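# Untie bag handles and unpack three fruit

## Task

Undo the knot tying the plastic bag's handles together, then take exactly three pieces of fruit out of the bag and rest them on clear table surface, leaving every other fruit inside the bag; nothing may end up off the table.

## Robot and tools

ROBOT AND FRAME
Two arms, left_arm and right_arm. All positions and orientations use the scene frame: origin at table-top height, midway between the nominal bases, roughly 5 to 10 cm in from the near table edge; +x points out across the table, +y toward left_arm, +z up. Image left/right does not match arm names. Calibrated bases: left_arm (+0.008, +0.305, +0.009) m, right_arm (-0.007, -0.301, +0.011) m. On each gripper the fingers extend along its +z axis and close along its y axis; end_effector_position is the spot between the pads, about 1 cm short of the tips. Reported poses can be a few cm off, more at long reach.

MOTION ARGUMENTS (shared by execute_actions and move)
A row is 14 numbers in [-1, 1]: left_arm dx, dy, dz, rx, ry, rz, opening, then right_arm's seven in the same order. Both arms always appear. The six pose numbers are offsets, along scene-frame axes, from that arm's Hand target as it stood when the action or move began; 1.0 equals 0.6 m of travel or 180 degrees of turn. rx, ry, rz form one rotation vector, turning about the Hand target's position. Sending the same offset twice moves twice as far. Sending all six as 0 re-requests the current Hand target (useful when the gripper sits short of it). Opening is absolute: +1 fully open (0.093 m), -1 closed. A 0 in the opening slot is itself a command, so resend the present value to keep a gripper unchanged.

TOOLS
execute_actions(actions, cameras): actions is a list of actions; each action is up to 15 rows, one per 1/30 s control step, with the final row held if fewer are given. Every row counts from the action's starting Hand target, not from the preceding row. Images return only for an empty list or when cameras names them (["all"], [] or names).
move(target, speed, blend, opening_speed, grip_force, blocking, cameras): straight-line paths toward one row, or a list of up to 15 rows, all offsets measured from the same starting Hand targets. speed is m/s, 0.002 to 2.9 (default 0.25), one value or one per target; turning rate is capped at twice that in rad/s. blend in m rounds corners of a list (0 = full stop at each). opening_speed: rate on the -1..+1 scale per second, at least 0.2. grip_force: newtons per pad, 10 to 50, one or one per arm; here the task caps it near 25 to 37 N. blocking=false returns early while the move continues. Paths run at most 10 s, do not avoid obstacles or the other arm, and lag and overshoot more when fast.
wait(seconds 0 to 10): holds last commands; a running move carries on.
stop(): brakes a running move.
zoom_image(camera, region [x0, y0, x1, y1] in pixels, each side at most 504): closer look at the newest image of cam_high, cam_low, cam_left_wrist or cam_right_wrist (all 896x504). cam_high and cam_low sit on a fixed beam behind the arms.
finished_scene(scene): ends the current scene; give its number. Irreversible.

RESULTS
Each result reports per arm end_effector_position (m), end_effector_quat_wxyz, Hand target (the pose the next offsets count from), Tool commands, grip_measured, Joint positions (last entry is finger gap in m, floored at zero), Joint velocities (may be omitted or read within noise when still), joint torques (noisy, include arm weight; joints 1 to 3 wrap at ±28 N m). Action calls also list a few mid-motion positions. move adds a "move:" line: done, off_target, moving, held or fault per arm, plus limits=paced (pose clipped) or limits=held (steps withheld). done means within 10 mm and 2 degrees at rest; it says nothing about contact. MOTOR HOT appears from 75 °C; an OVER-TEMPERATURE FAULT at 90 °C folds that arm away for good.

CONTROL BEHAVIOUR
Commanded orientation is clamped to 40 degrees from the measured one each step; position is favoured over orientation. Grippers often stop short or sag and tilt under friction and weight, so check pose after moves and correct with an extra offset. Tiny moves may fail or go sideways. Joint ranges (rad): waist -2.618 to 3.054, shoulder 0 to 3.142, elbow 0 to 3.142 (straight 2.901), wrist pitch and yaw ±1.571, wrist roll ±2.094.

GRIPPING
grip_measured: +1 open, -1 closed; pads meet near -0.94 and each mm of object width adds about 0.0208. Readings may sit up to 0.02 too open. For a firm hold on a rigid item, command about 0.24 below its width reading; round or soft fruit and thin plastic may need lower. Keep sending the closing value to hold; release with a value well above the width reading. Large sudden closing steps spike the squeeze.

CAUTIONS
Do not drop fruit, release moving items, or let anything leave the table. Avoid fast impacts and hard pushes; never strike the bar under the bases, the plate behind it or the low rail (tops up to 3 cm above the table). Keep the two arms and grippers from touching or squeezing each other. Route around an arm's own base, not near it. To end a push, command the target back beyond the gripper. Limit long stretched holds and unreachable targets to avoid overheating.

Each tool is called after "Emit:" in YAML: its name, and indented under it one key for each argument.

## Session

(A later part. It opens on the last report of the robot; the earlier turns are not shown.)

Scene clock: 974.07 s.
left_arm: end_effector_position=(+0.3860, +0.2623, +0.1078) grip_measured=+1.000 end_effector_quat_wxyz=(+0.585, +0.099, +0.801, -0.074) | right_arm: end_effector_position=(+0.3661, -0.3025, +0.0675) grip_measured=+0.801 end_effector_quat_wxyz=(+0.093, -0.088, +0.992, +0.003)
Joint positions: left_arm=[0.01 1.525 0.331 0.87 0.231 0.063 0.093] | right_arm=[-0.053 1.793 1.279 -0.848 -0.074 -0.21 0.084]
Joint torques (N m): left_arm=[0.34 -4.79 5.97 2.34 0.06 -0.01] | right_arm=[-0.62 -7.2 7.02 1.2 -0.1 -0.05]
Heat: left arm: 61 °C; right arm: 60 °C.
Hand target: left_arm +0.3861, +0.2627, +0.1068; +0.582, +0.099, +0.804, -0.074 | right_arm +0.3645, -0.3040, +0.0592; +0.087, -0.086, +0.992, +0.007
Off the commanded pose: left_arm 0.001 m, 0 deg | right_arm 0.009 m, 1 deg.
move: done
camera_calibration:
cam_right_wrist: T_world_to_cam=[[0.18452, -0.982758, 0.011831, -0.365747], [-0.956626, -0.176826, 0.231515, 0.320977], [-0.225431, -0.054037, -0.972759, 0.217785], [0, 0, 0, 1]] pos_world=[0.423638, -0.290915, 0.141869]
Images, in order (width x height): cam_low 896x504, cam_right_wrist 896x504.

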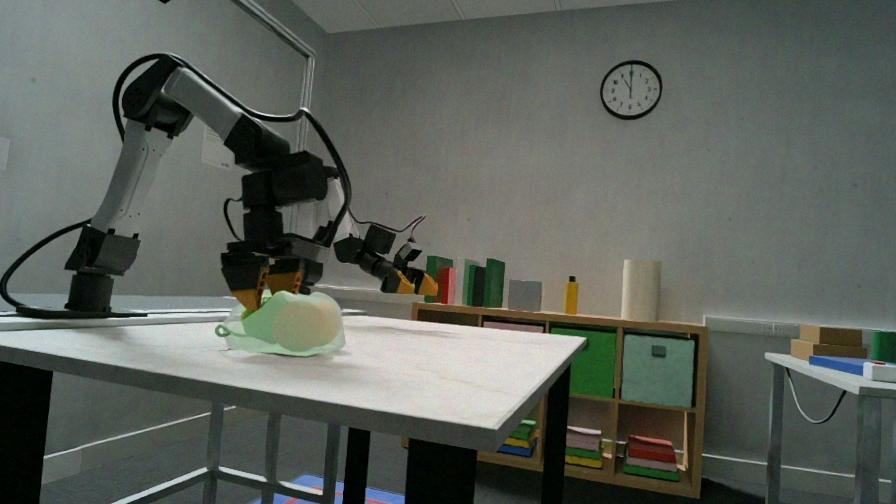

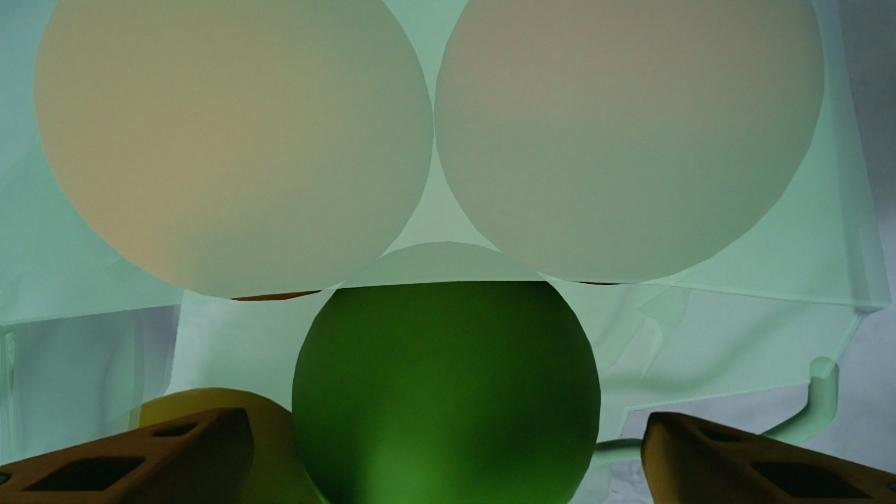

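Emit:
move:
  target:
    - [0,0,0,0,0,0,1,0.01,0,0.05,0,0,0.0444,0.8]
    - [0,0,0,0,0,0,1,0.01,0,0.0,0,0,0.0444,0.8]
  speed: 0.08
  cameras: ["cam_right_wrist","cam_low"]

Emit:
zoom_image:
  camera: "cam_low"
  region: [200, 240, 380, 370]

Scene clock: 998.53 s.
left_arm: end_effector_position=(+0.3860, +0.2623, +0.1078) grip_measured=+1.000 end_effector_quat_wxyz=(+0.585, +0.099, +0.801, -0.074) | right_arm: end_effector_position=(+0.3724, -0.3020, +0.0679) grip_measured=+0.801 end_effector_quat_wxyz=(+0.093, -0.157, +0.983, +0.009)
Joint positions: left_arm=[0.01 1.525 0.331 0.87 0.231 0.063 0.093] | right_arm=[-0.062 1.82 1.315 -0.863 -0.099 -0.356 0.084]
Joint torques (N m): left_arm=[0.39 -4.77 5.94 2.34 0.06 -0.02] | right_arm=[-0.81 -7.36 6.87 1.22 -0.12 -0.04]
Heat: left arm: 61 °C; right arm: 57 °C.
Hand target: left_arm +0.3861, +0.2627, +0.1068; +0.582, +0.099, +0.804, -0.074 | right_arm +0.3706, -0.3040, +0.0593; +0.087, -0.155, +0.984, +0.013
Off the commanded pose: left_arm 0.001 m, 0 deg | right_arm 0.009 m, 1 deg.
move: done
camera_calibration:
cam_right_wrist: T_world_to_cam=[[0.318607, -0.94779, 0.0135732, -0.405938], [-0.923015, -0.306956, 0.231996, 0.275087], [-0.215717, -0.0864437, -0.972622, 0.206122], [0, 0, 0, 1]] pos_world=[0.427708, -0.282487, 0.14217]
Images, in order (width x height): cam_low 896x504, cam_right_wrist 896x504.

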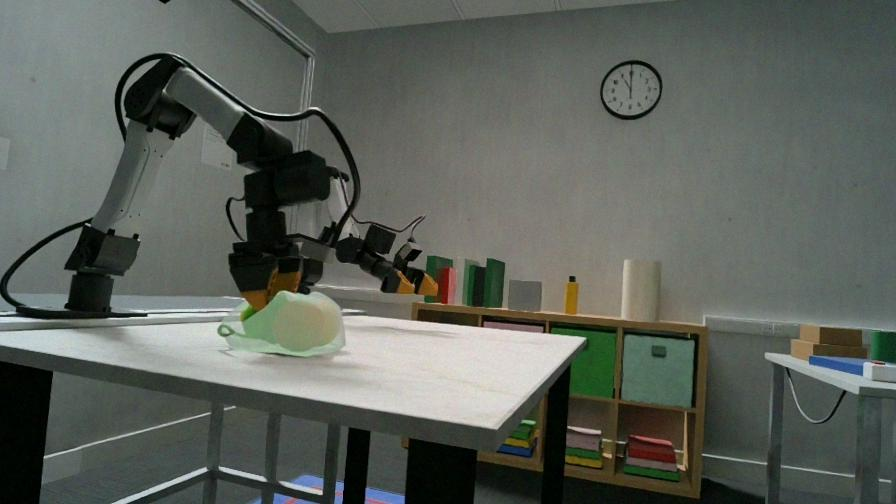

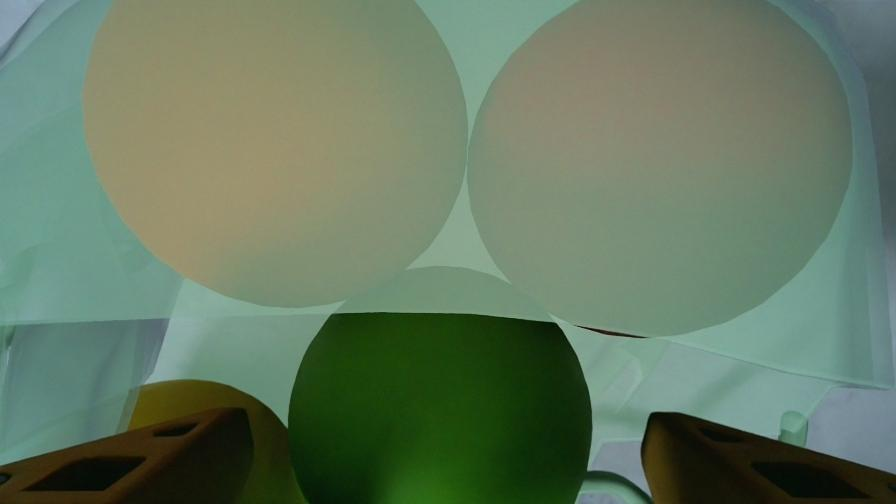

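Scaled by 2.800 from the camera's 896x504 image, which has a finer 1280x720 frame.

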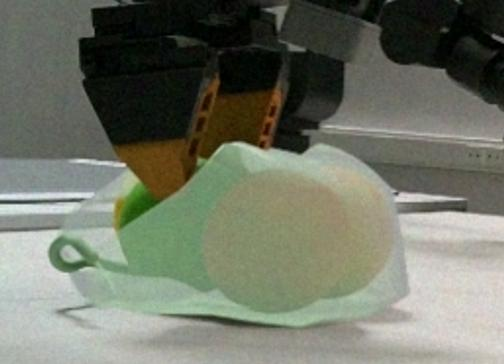

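Emit:
move:
  target: [0,0,0,0,0,0,1,0.002,0,-0.022,0,0,0.0,0.8]
  speed: 0.06
  cameras: ["cam_right_wrist","cam_low"]

Emit:
zoom_image:
  camera: "cam_low"
  region: [200, 240, 380, 370]

Emit:
zoom_image:
  camera: "cam_right_wrist"
  region: [500, 280, 896, 504]

Scene clock: 1011.47 s.
left_arm: end_effector_position=(+0.3860, +0.2623, +0.1078) grip_measured=+1.000 end_effector_quat_wxyz=(+0.585, +0.099, +0.801, -0.074) | right_arm: end_effector_position=(+0.3739, -0.3024, +0.0549) grip_measured=+0.801 end_effector_quat_wxyz=(+0.093, -0.157, +0.983, +0.009)
Joint positions: left_arm=[0.01 1.525 0.331 0.87 0.231 0.063 0.093] | right_arm=[-0.062 1.84 1.287 -0.814 -0.1 -0.356 0.084]
Joint torques (N m): left_arm=[0.35 -4.79 5.93 2.31 0.04 -0.02] | right_arm=[-0.76 -7.45 6.89 1.16 -0.12 -0.04]
Heat: left arm: 61 °C; right arm: 57 °C.
Hand target: left_arm +0.3861, +0.2627, +0.1068; +0.582, +0.099, +0.804, -0.074 | right_arm +0.3717, -0.3039, +0.0460; +0.087, -0.155, +0.984, +0.014
Off the commanded pose: left_arm 0.001 m, 0 deg | right_arm 0.009 m, 1 deg.
move: done
camera_calibration:
cam_right_wrist: T_world_to_cam=[[0.318821, -0.947728, 0.0128037, -0.40669], [-0.923129, -0.307426, 0.230916, 0.279367], [-0.214909, -0.0854403, -0.972889, 0.193826], [0, 0, 0, 1]] pos_world=[0.429208, -0.282986, 0.129268]
Images, in order (width x height): cam_low 896x504, cam_right_wrist 896x504.

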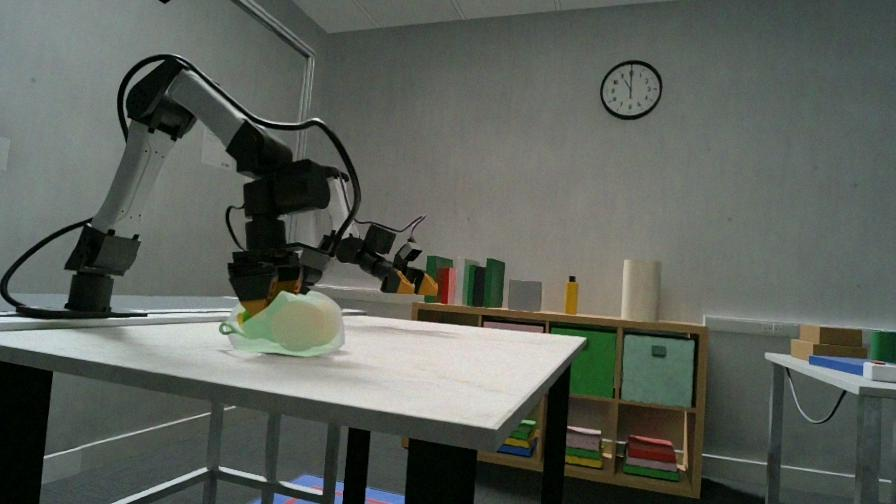

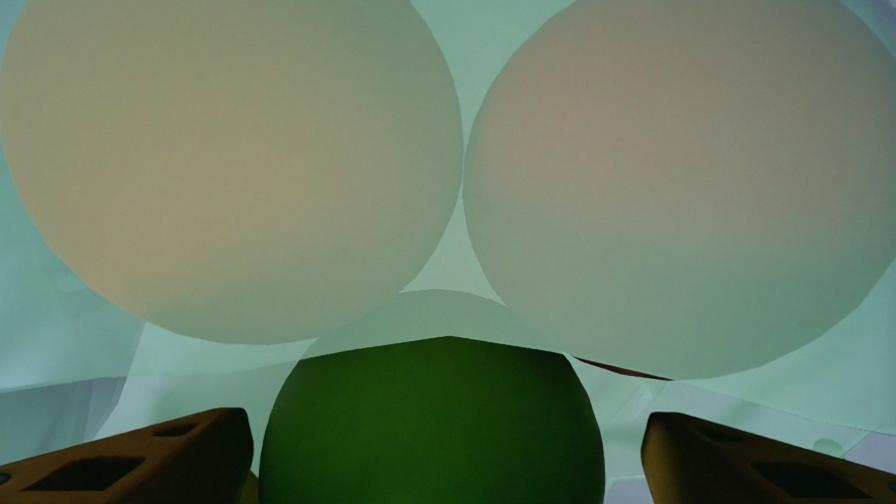

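Scaled by 2.800 from the camera's 896x504 image, which has a finer 1280x720 frame.

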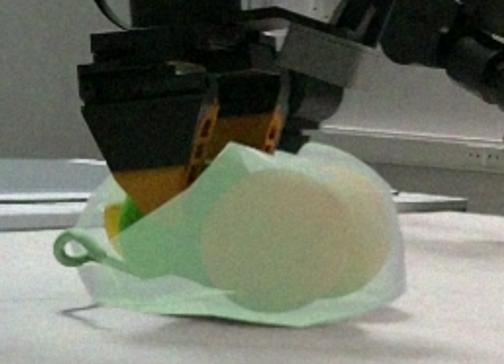

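Scaled by 1.273 from the camera's 896x504 image, which has a finer 1280x720 frame.

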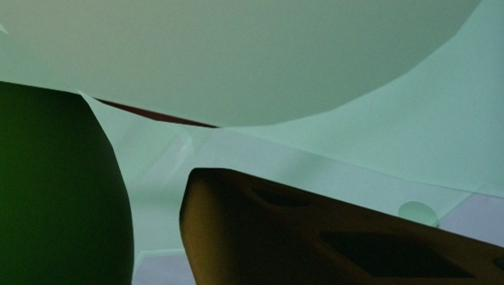

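Emit:
move:
  target: [0,0,0,0,0,0,1,-0.004,0,-0.022,0,0,0.0,0.8]
  speed: 0.05
  cameras: ["cam_right_wrist","cam_low"]

Emit:
zoom_image:
  camera: "cam_low"
  region: [200, 240, 380, 370]

Scene clock: 1018.67 s.
left_arm: end_effector_position=(+0.3860, +0.2623, +0.1078) grip_measured=+1.000 end_effector_quat_wxyz=(+0.585, +0.099, +0.801, -0.074) | right_arm: end_effector_position=(+0.3736, -0.3030, +0.0431) grip_measured=+0.801 end_effector_quat_wxyz=(+0.097, -0.157, +0.983, +0.008)
Joint positions: left_arm=[0.01 1.525 0.331 0.87 0.231 0.063 0.093] | right_arm=[-0.062 1.849 1.247 -0.758 -0.1 -0.356 0.084]
Joint torques (N m): left_arm=[0.4 -4.78 6.02 2.33 0.06 -0.04] | right_arm=[-0.51 -7.15 6.54 1.16 -0.13 -0.01]
Heat: left arm: 61 °C; right arm: 57 °C.
Hand target: left_arm +0.3861, +0.2627, +0.1068; +0.582, +0.099, +0.804, -0.074 | right_arm +0.3694, -0.3039, +0.0329; +0.087, -0.155, +0.984, +0.013
Off the commanded pose: left_arm 0.001 m, 0 deg | right_arm 0.011 m, 1 deg.
move: off_target (right_arm)
camera_calibration:
cam_right_wrist: T_world_to_cam=[[0.319031, -0.947615, 0.0156357, -0.407093], [-0.92475, -0.307637, 0.224049, 0.282373], [-0.207502, -0.0859376, -0.974453, 0.179341], [0, 0, 0, 1]] pos_world=[0.428213, -0.283487, 0.117859]
Images, in order (width x height): cam_low 896x504, cam_right_wrist 896x504.

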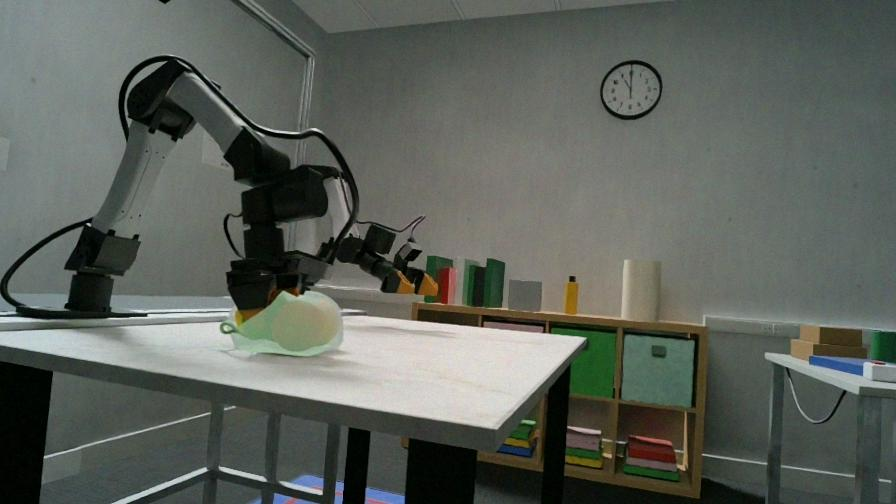

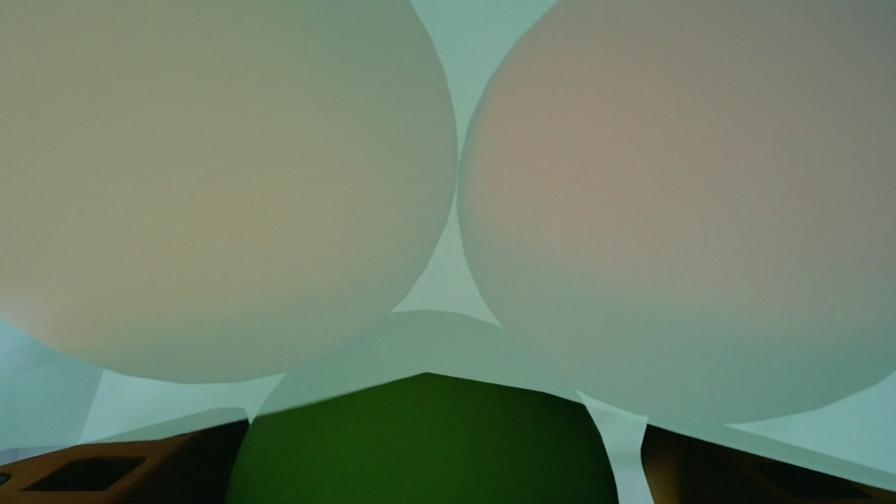

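Scaled by 2.800 from the camera's 896x504 image, which has a finer 1280x720 frame.

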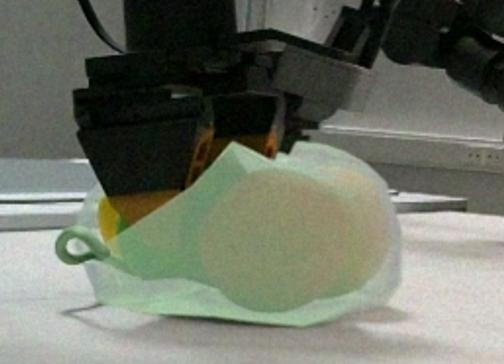

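Emit:
move:
  target:
    - [0,0,0,0,0,0,1,-0.009,0.007,-0.004,0,0,0.0,0.8]
    - [0,0,0,0,0,0,1,-0.009,0.007,-0.004,0,0,0.0,0.25]
  speed: 0.05
  grip_force: 20
  cameras: ["cam_right_wrist","cam_low"]

Emit:
zoom_image:
  camera: "cam_low"
  region: [200, 240, 380, 370]

Scene clock: 1038.43 s.
left_arm: end_effector_position=(+0.3860, +0.2623, +0.1078) grip_measured=+1.000 end_effector_quat_wxyz=(+0.585, +0.099, +0.801, -0.074) | right_arm: end_effector_position=(+0.3681, -0.3015, +0.0355) grip_measured=+0.391 end_effector_quat_wxyz=(+0.092, -0.157, +0.983, +0.010)
Joint positions: left_arm=[0.01 1.525 0.331 0.87 0.231 0.063 0.093] | right_arm=[-0.058 1.849 1.217 -0.739 -0.101 -0.353 0.064]
Joint torques (N m): left_arm=[0.39 -4.77 5.93 2.33 0.05 -0.01] | right_arm=[-0.02 -8.7 6.41 1.1 -0.08 0.09]
Heat: left arm: 61 °C; right arm: 56 °C.
Hand target: left_arm +0.3861, +0.2627, +0.1068; +0.582, +0.099, +0.804, -0.074 | right_arm +0.3639, -0.2997, +0.0304; +0.087, -0.155, +0.984, +0.013
Off the commanded pose: left_arm 0.001 m, 0 deg | right_arm 0.007 m, 1 deg.
grip_force (N): 20, 20
move: done
camera_calibration:
cam_right_wrist: T_world_to_cam=[[0.318852, -0.947747, 0.0104573, -0.403656], [-0.92234, -0.307726, 0.233653, 0.278225], [-0.218226, -0.0841459, -0.972264, 0.175424], [0, 0, 0, 1]] pos_world=[0.423606, -0.282185, 0.109771]
Images, in order (width x height): cam_low 896x504, cam_right_wrist 896x504.

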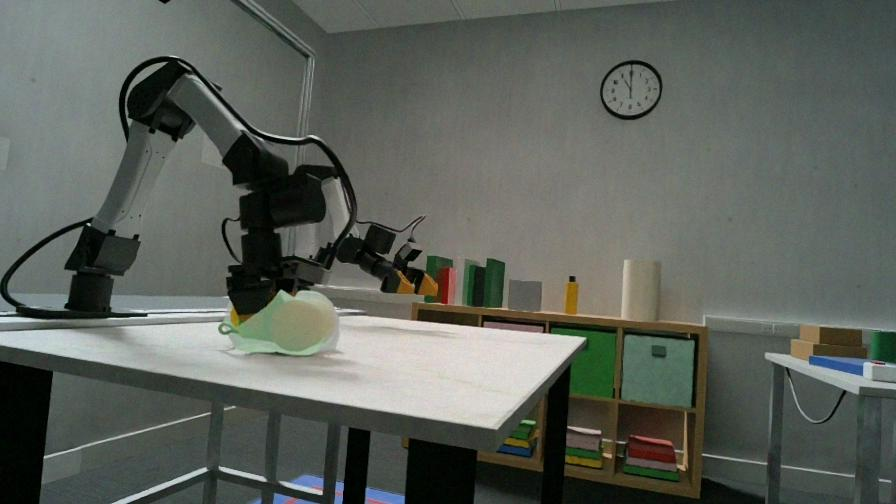

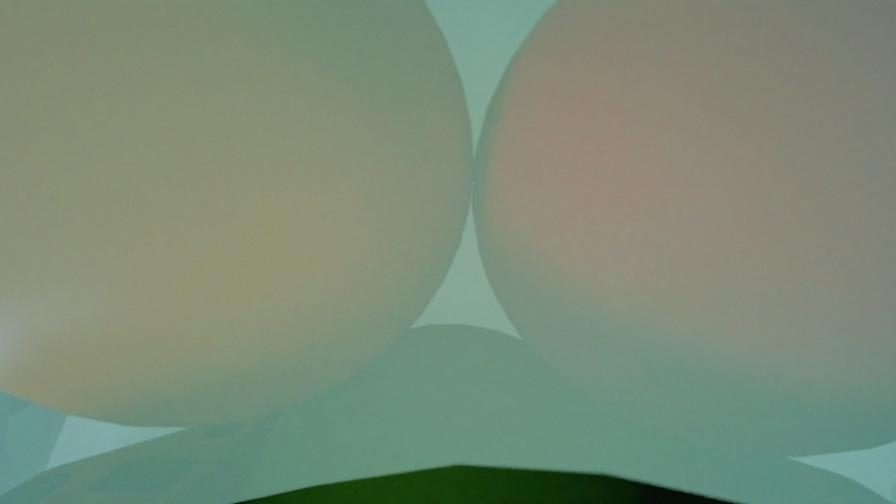

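Scaled by 2.800 from the camera's 896x504 image, which has a finer 1280x720 frame.

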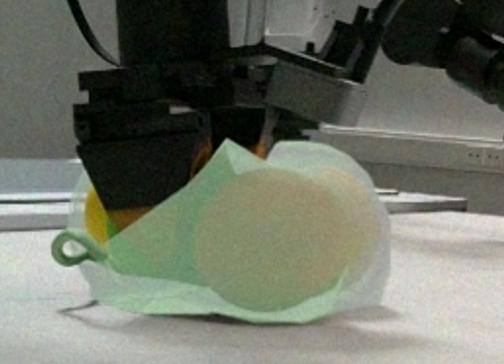

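Emit:
move:
  target: [0,0,0,0,0,0,1,-0.03,0.0,0.12,0,0,0.0,0.25]
  speed: 0.06
  cameras: ["cam_right_wrist","cam_low","cam_high"]

Emit:
zoom_image:
  camera: "cam_low"
  region: [200, 240, 380, 370]

Emit:
zoom_image:
  camera: "cam_high"
  region: [340, 140, 460, 250]

Scene clock: 1050.20 s.
left_arm: end_effector_position=(+0.3860, +0.2623, +0.1078) grip_measured=+1.000 end_effector_quat_wxyz=(+0.585, +0.099, +0.801, -0.074) | right_arm: end_effector_position=(+0.3401, -0.2980, +0.0834) grip_measured=+0.369 end_effector_quat_wxyz=(+0.065, -0.155, +0.986, +0.016)
Joint positions: left_arm=[0.01 1.525 0.331 0.87 0.231 0.063 0.093] | right_arm=[-0.058 1.735 1.281 -0.972 -0.101 -0.353 0.063]
Joint torques (N m): left_arm=[0.35 -4.78 5.91 2.32 0.05 -0.03] | right_arm=[-0.85 -10.99 11.59 0.64 -0.11 -0.08]
Heat: left arm: 61 °C; right arm: 56 °C.
Hand target: left_arm +0.3861, +0.2627, +0.1068; +0.582, +0.099, +0.804, -0.074 | right_arm +0.3459, -0.2997, +0.1024; +0.087, -0.155, +0.984, +0.013
Off the commanded pose: left_arm 0.001 m, 0 deg | right_arm 0.020 m, 3 deg.
grip_force (N): 20, 20
move: off_target (right_arm)
camera_calibration:
cam_right_wrist: T_world_to_cam=[[0.31659, -0.948513, -0.0096475, -0.389659], [-0.90881, -0.30622, 0.283362, 0.234035], [-0.271727, -0.0809418, -0.958964, 0.23412], [0, 0, 0, 1]] pos_world=[0.399672, -0.278981, 0.154436]
Images, in order (width x height): cam_high 896x504, cam_low 896x504, cam_right_wrist 896x504.

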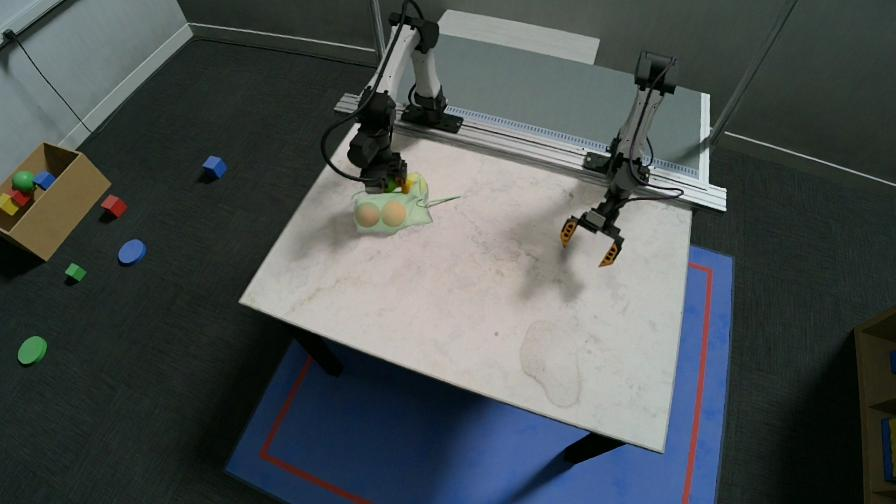

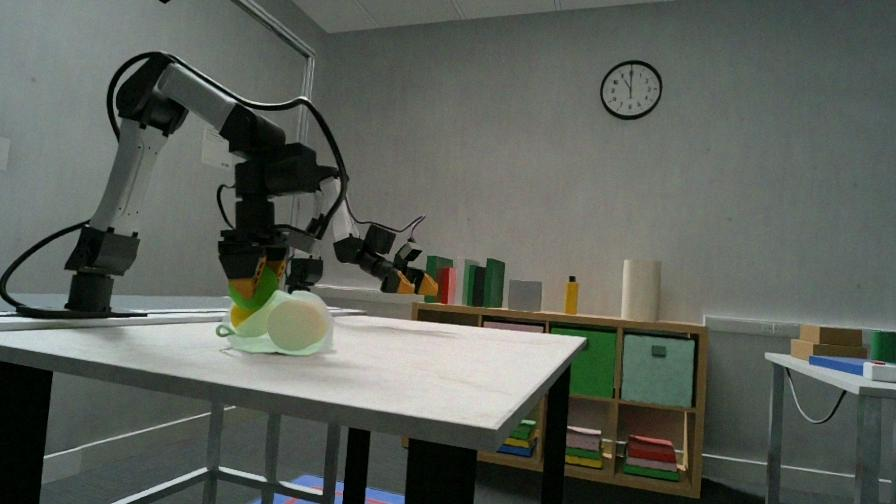

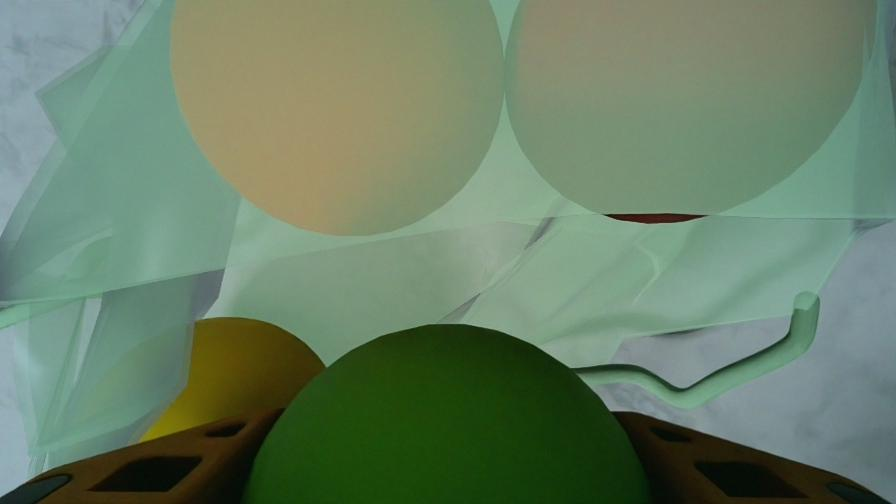

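Scaled by 2.800 from the camera's 896x504 image, which has a finer 1280x720 frame.

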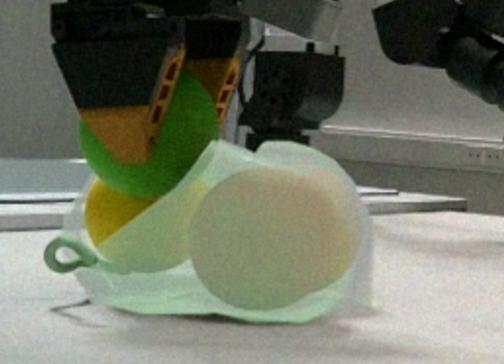

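Scaled by 4.200 from the camera's 896x504 image, which has a finer 1280x720 frame.

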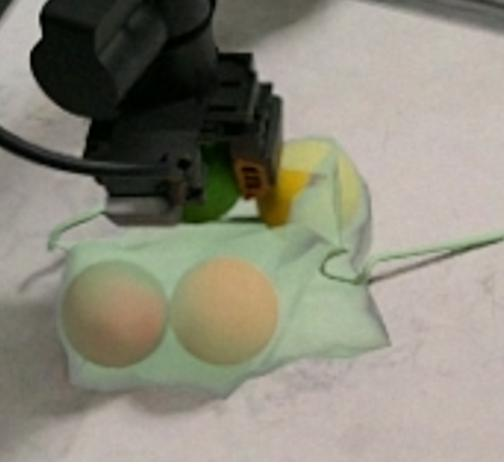

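Emit:
move:
  target:
    - [0,0,0,0,0,0,1,0,0,0.12,0,0,0.0,0.25]
    - [0,0,0,0,0,0,1,-0.04,0.5,0.12,0,0,0.0,0.25]
    - [0,0,0,0,0,0,1,-0.04,0.5,-0.03,0,0,0.0,0.25]
  speed: [0.1,0.15,0.1]
  blend: [0.03,0.03,0]
  cameras: ["cam_right_wrist","cam_low","cam_high"]

Scene clock: 1073.90 s.
left_arm: end_effector_position=(+0.3860, +0.2623, +0.1078) grip_measured=+1.000 end_effector_quat_wxyz=(+0.585, +0.099, +0.801, -0.074) | right_arm: end_effector_position=(+0.3225, +0.0008, +0.0894) grip_measured=+0.369 end_effector_quat_wxyz=(+0.085, -0.157, +0.984, +0.020)
Joint positions: left_arm=[0.01 1.525 0.331 0.87 0.231 0.063 0.093] | right_arm=[0.75 2.04 1.752 -1.07 0.05 0.439 0.063]
Joint torques (N m): left_arm=[0.36 -4.78 5.87 2.3 0.06 -0.03] | right_arm=[0.2 -10.48 7.21 1.15 0.26 0.07]
Heat: left arm: 61 °C; right arm: 61 °C.
Hand target: left_arm +0.3861, +0.2627, +0.1068; +0.582, +0.099, +0.804, -0.074 | right_arm +0.3218, +0.0003, +0.0845; +0.087, -0.155, +0.984, +0.013
Off the commanded pose: left_arm 0.001 m, 0 deg | right_arm 0.005 m, 1 deg.
grip_force (N): 20, 20
move: done
camera_calibration:
cam_right_wrist: T_world_to_cam=[[0.321051, -0.946996, -0.0111639, -0.101875], [-0.917823, -0.314024, 0.242878, 0.31431], [-0.23351, -0.0677298, -0.969993, 0.247998], [0, 0, 0, 1]] pos_world=[0.379098, 0.0190228, 0.16308]
Images, in order (width x height): cam_high 896x504, cam_low 896x504, cam_right_wrist 896x504.

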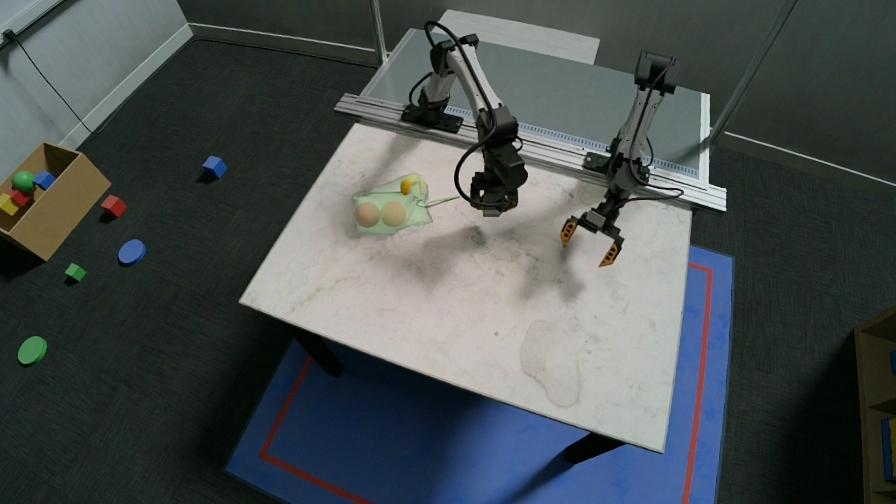

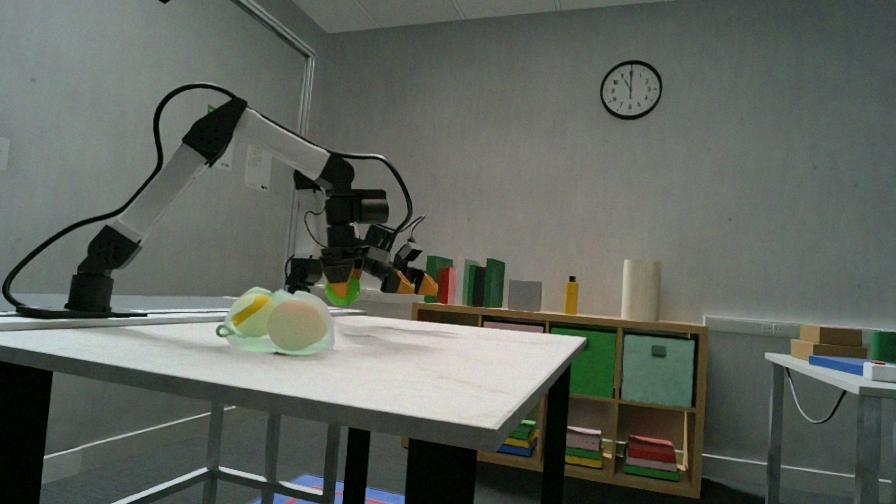

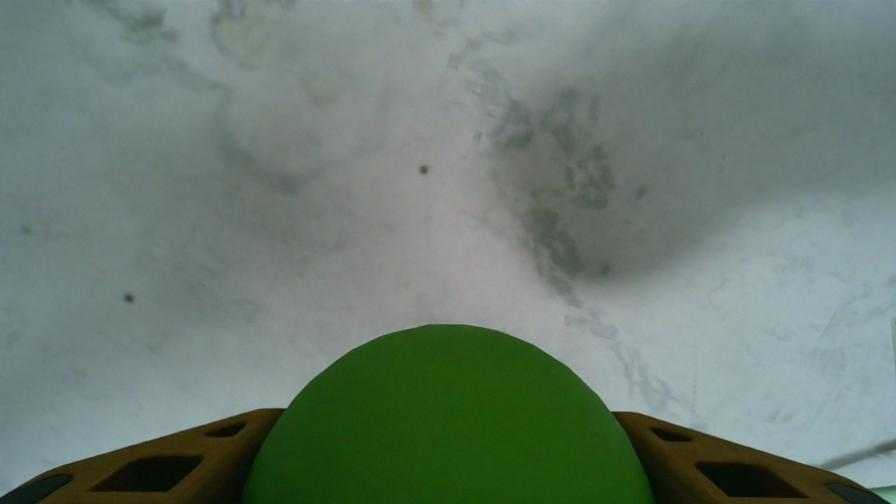

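Emit:
move:
  target: [0,0,0,0,0,0,1,0,0,-0.078,0,0,0.0,0.25]
  speed: 0.06
  cameras: ["cam_right_wrist","cam_low"]

Emit:
zoom_image:
  camera: "cam_low"
  region: [260, 220, 440, 350]

Scene clock: 1091.03 s.
left_arm: end_effector_position=(+0.3860, +0.2623, +0.1078) grip_measured=+1.000 end_effector_quat_wxyz=(+0.585, +0.099, +0.801, -0.074) | right_arm: end_effector_position=(+0.3232, +0.0019, +0.0466) grip_measured=+0.369 end_effector_quat_wxyz=(+0.089, -0.157, +0.983, +0.023)
Joint positions: left_arm=[0.01 1.525 0.331 0.87 0.231 0.063 0.093] | right_arm=[0.752 2.067 1.619 -0.901 0.05 0.441 0.063]
Joint torques (N m): left_arm=[0.34 -4.74 5.87 2.32 0.04 -0.05] | right_arm=[0.28 -9.76 7.17 1.14 0.23 0.1]
Heat: left arm: 61 °C; right arm: 59 °C.
Hand target: left_arm +0.3861, +0.2627, +0.1068; +0.582, +0.099, +0.804, -0.074 | right_arm +0.3218, +0.0004, +0.0377; +0.087, -0.155, +0.984, +0.014
Off the commanded pose: left_arm 0.001 m, 0 deg | right_arm 0.009 m, 1 deg.
grip_force (N): 20, 20
move: done
camera_calibration:
cam_right_wrist: T_world_to_cam=[[0.321552, -0.94677, -0.0151659, -0.101584], [-0.919349, -0.315994, 0.234402, 0.326697], [-0.226717, -0.0614298, -0.972021, 0.204612], [0, 0, 0, 1]] pos_world=[0.379402, 0.0196264, 0.120768]
Images, in order (width x height): cam_low 896x504, cam_right_wrist 896x504.

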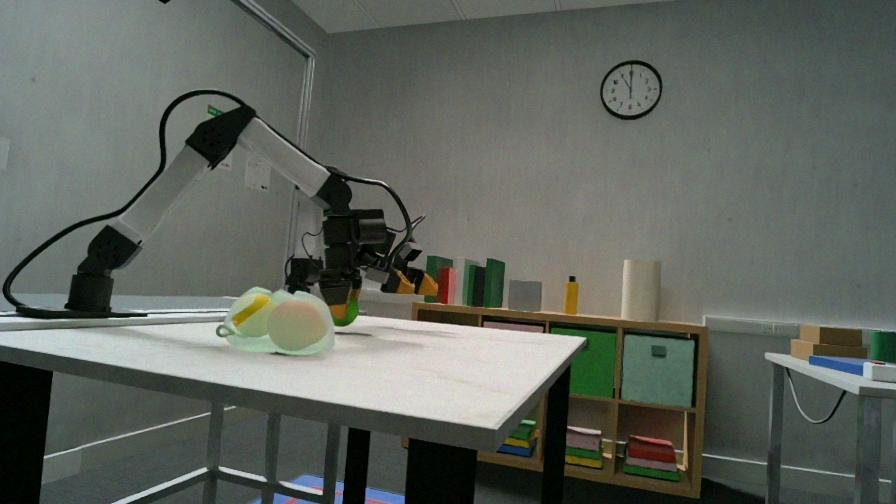

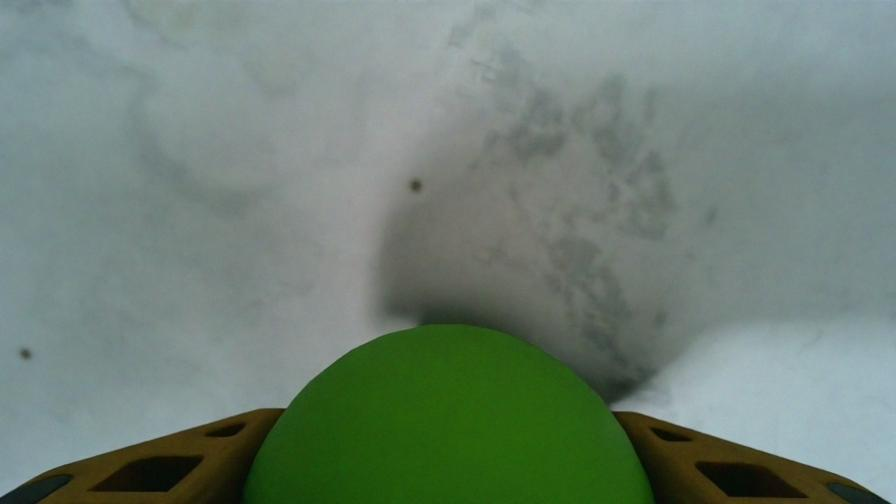

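Scaled by 2.800 from the camera's 896x504 image, which has a finer 1280x720 frame.

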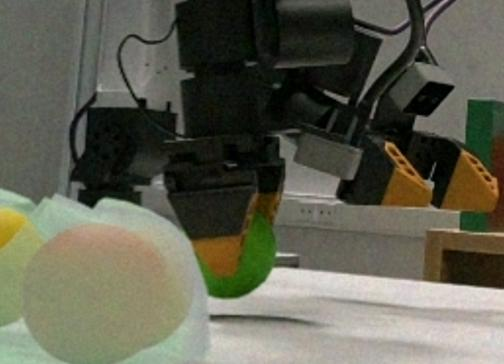

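Emit:
move:
  target: [0,0,0,0,0,0,1,0,0,-0.01,0,0,0.0,0.25]
  speed: 0.03
  cameras: ["cam_low"]

Emit:
zoom_image:
  camera: "cam_low"
  region: [310, 280, 390, 340]

Emit:
move:
  target: [0,0,0,0,0,0,1,0,0,-0.01,0,0,0.0,0.25]
  speed: 0.03
  cameras: ["cam_low","cam_right_wrist"]

Emit:
zoom_image:
  camera: "cam_low"
  region: [310, 280, 390, 340]

Scene clock: 1105.57 s.
left_arm: end_effector_position=(+0.3860, +0.2623, +0.1078) grip_measured=+1.000 end_effector_quat_wxyz=(+0.585, +0.099, +0.801, -0.074) | right_arm: end_effector_position=(+0.3240, +0.0025, +0.0438) grip_measured=+0.369 end_effector_quat_wxyz=(+0.092, -0.157, +0.983, +0.025)
Joint positions: left_arm=[0.01 1.525 0.331 0.87 0.231 0.063 0.093] | right_arm=[0.752 2.067 1.606 -0.88 0.05 0.441 0.063]
Joint torques (N m): left_arm=[0.27 -4.81 5.9 2.3 0.06 -0.03] | right_arm=[0.29 -9.11 7.01 1.18 0.22 0.1]
Heat: left arm: 61 °C; right arm: 58 °C.
Hand target: left_arm +0.3861, +0.2627, +0.1068; +0.582, +0.099, +0.804, -0.074 | right_arm +0.3217, +0.0004, +0.0317; +0.087, -0.155, +0.984, +0.014
Off the commanded pose: left_arm 0.001 m, 0 deg | right_arm 0.013 m, 1 deg.
grip_force (N): 20, 20
move: off_target (right_arm)
Images, in order (width x height): cam_low 896x504.

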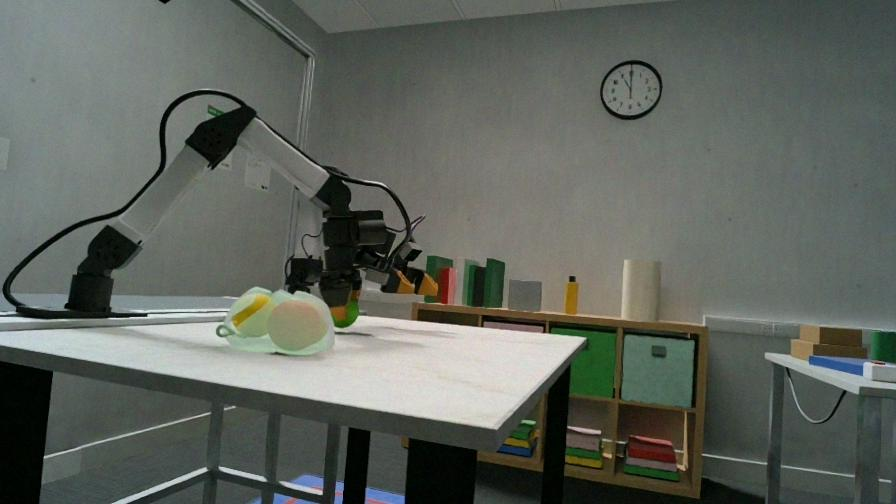

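Scaled by 6.300 from the camera's 896x504 image, which has a finer 1280x720 frame.

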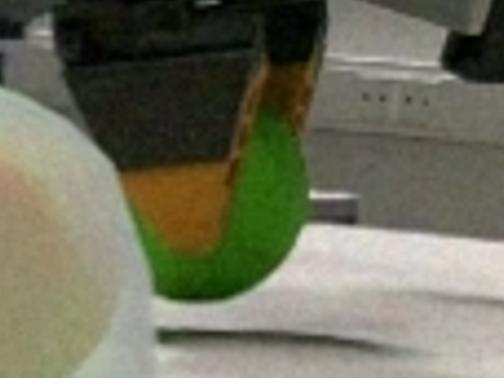

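Scene clock: 1106.47 s.
left_arm: end_effector_position=(+0.3860, +0.2623, +0.1078) grip_measured=+1.000 end_effector_quat_wxyz=(+0.585, +0.099, +0.801, -0.074) | right_arm: end_effector_position=(+0.3239, +0.0022, +0.0357) grip_measured=+0.369 end_effector_quat_wxyz=(+0.090, -0.157, +0.983, +0.023)
Joint positions: left_arm=[0.01 1.525 0.331 0.87 0.231 0.063 0.093] | right_arm=[0.752 2.079 1.593 -0.86 0.051 0.441 0.063]
Joint torques (N m): left_arm=[0.29 -4.77 5.96 2.33 0.07 0] | right_arm=[0.23 -9.62 6.95 1.19 0.25 0.05]
Heat: left arm: 61 °C; right arm: 58 °C.
Hand target: left_arm +0.3861, +0.2627, +0.1068; +0.582, +0.099, +0.804, -0.074 | right_arm +0.3218, +0.0003, +0.0256; +0.087, -0.155, +0.984, +0.013
Off the commanded pose: left_arm 0.001 m, 0 deg | right_arm 0.010 m, 1 deg.
grip_force (N): 20, 20
move: done
camera_calibration:
cam_right_wrist: T_world_to_cam=[[0.321629, -0.946732, -0.0159097, -0.101666], [-0.919862, -0.316396, 0.231834, 0.330216], [-0.224518, -0.0599296, -0.972625, 0.193535], [0, 0, 0, 1]] pos_world=[0.379904, 0.0198274, 0.110064]
Images, in order (width x height): cam_low 896x504, cam_right_wrist 896x504.

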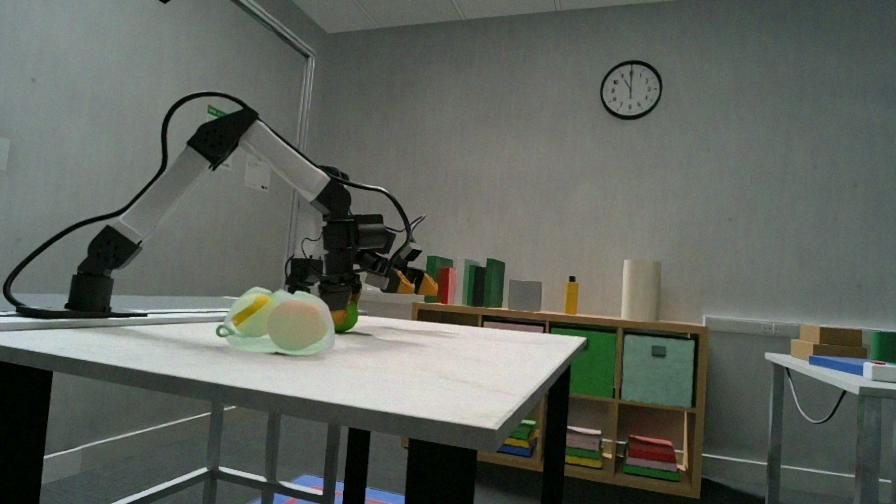

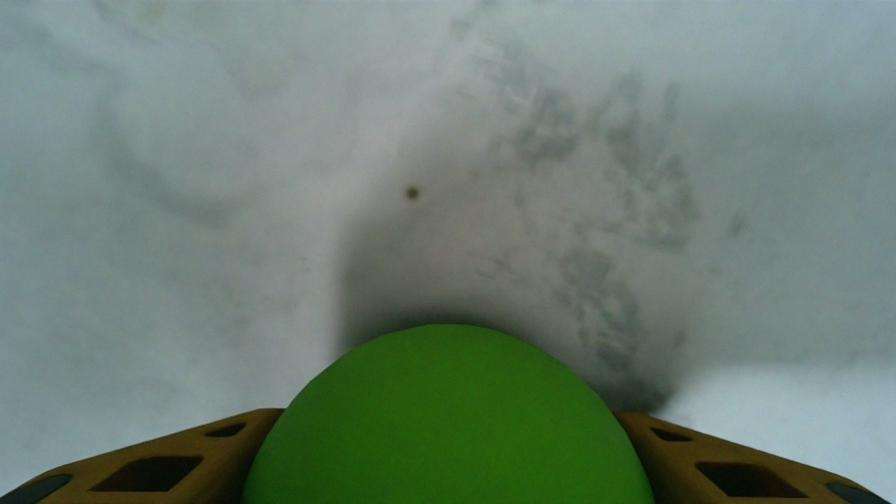

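Scaled by 6.300 from the camera's 896x504 image, which has a finer 1280x720 frame.

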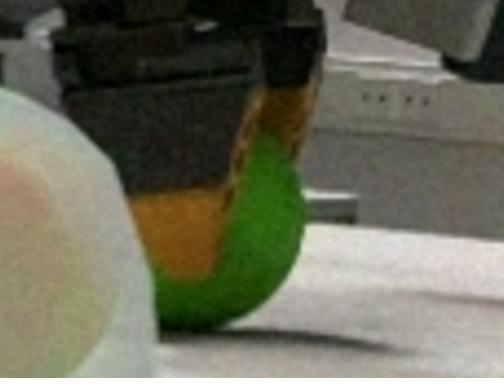

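Emit:
move:
  target: [0,0,0,0,0,0,1,0,0,-0.006,0,0,0.0,0.25]
  speed: 0.03
  cameras: ["cam_low"]

Emit:
zoom_image:
  camera: "cam_low"
  region: [310, 280, 390, 340]

Emit:
move:
  target: [0,0,0,0,0,0,1,0,0,-0.005,0,0,0.0,0.25]
  speed: 0.03
  cameras: ["cam_low"]

Emit:
zoom_image:
  camera: "cam_low"
  region: [310, 280, 390, 340]

Scene clock: 1115.17 s.
left_arm: end_effector_position=(+0.3860, +0.2623, +0.1078) grip_measured=+1.000 end_effector_quat_wxyz=(+0.585, +0.099, +0.801, -0.074) | right_arm: end_effector_position=(+0.3255, +0.0036, +0.0351) grip_measured=+0.369 end_effector_quat_wxyz=(+0.095, -0.157, +0.983, +0.026)
Joint positions: left_arm=[0.01 1.525 0.331 0.87 0.231 0.063 0.093] | right_arm=[0.752 2.079 1.588 -0.845 0.051 0.441 0.063]
Joint torques (N m): left_arm=[0.39 -4.75 5.91 2.32 0.07 -0.02] | right_arm=[0.17 -9.03 6.75 1.17 0.26 0.09]
Heat: left arm: 61 °C; right arm: 57 °C.
Hand target: left_arm +0.3861, +0.2627, +0.1068; +0.582, +0.099, +0.804, -0.074 | right_arm +0.3218, +0.0003, +0.0220; +0.087, -0.155, +0.984, +0.013
Off the commanded pose: left_arm 0.001 m, 0 deg | right_arm 0.014 m, 2 deg.
grip_force (N): 20, 20
move: off_target (right_arm)
Images, in order (width x height): cam_low 896x504.

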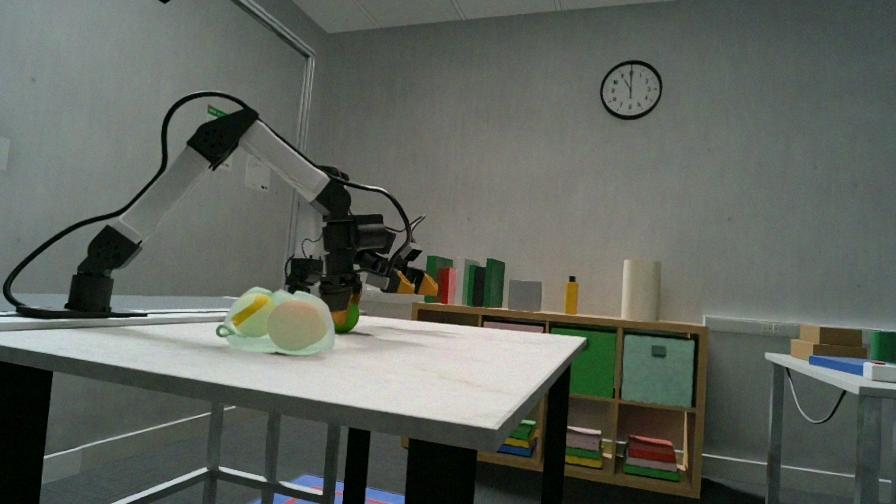

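Scaled by 6.300 from the camera's 896x504 image, which has a finer 1280x720 frame.

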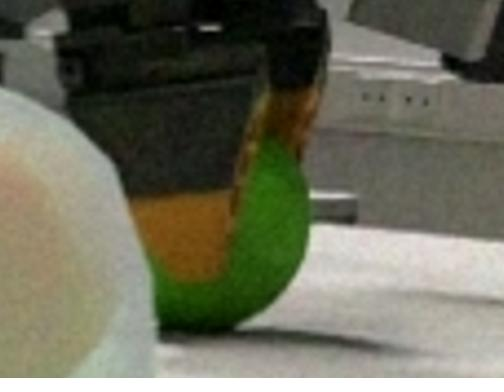

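Scene clock: 1115.90 s.
left_arm: end_effector_position=(+0.3860, +0.2623, +0.1078) grip_measured=+1.000 end_effector_quat_wxyz=(+0.585, +0.099, +0.801, -0.074) | right_arm: end_effector_position=(+0.3257, +0.0037, +0.0343) grip_measured=+0.369 end_effector_quat_wxyz=(+0.095, -0.157, +0.983, +0.026)
Joint positions: left_arm=[0.01 1.525 0.331 0.87 0.231 0.063 0.093] | right_arm=[0.752 2.079 1.585 -0.84 0.051 0.441 0.063]
Joint torques (N m): left_arm=[0.4 -4.78 5.96 2.32 0.06 -0.01] | right_arm=[0.27 -8.95 6.37 1.2 0.2 0.09]
Heat: left arm: 61 °C; right arm: 57 °C.
Hand target: left_arm +0.3861, +0.2627, +0.1068; +0.582, +0.099, +0.804, -0.074 | right_arm +0.3217, +0.0003, +0.0189; +0.087, -0.155, +0.984, +0.013
Off the commanded pose: left_arm 0.001 m, 0 deg | right_arm 0.016 m, 2 deg.
grip_force (N): 20, 20
move: off_target (right_arm)
Images, in order (width x height): cam_low 896x504.

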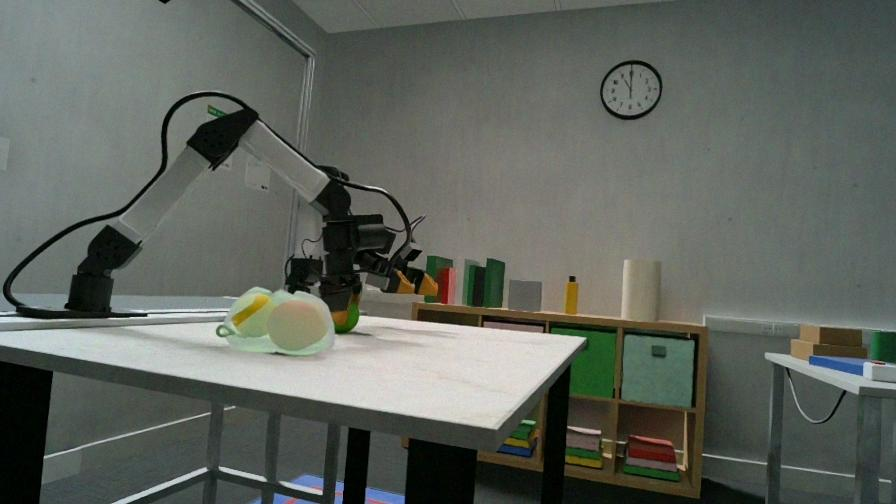

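Scaled by 6.300 from the camera's 896x504 image, which has a finer 1280x720 frame.

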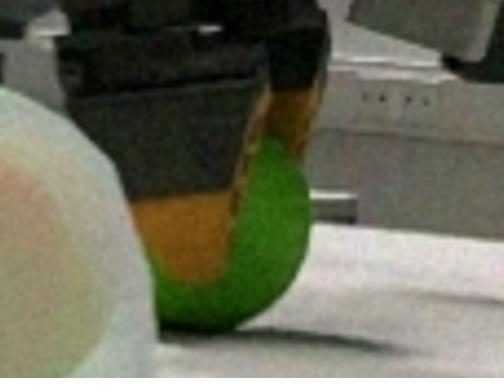

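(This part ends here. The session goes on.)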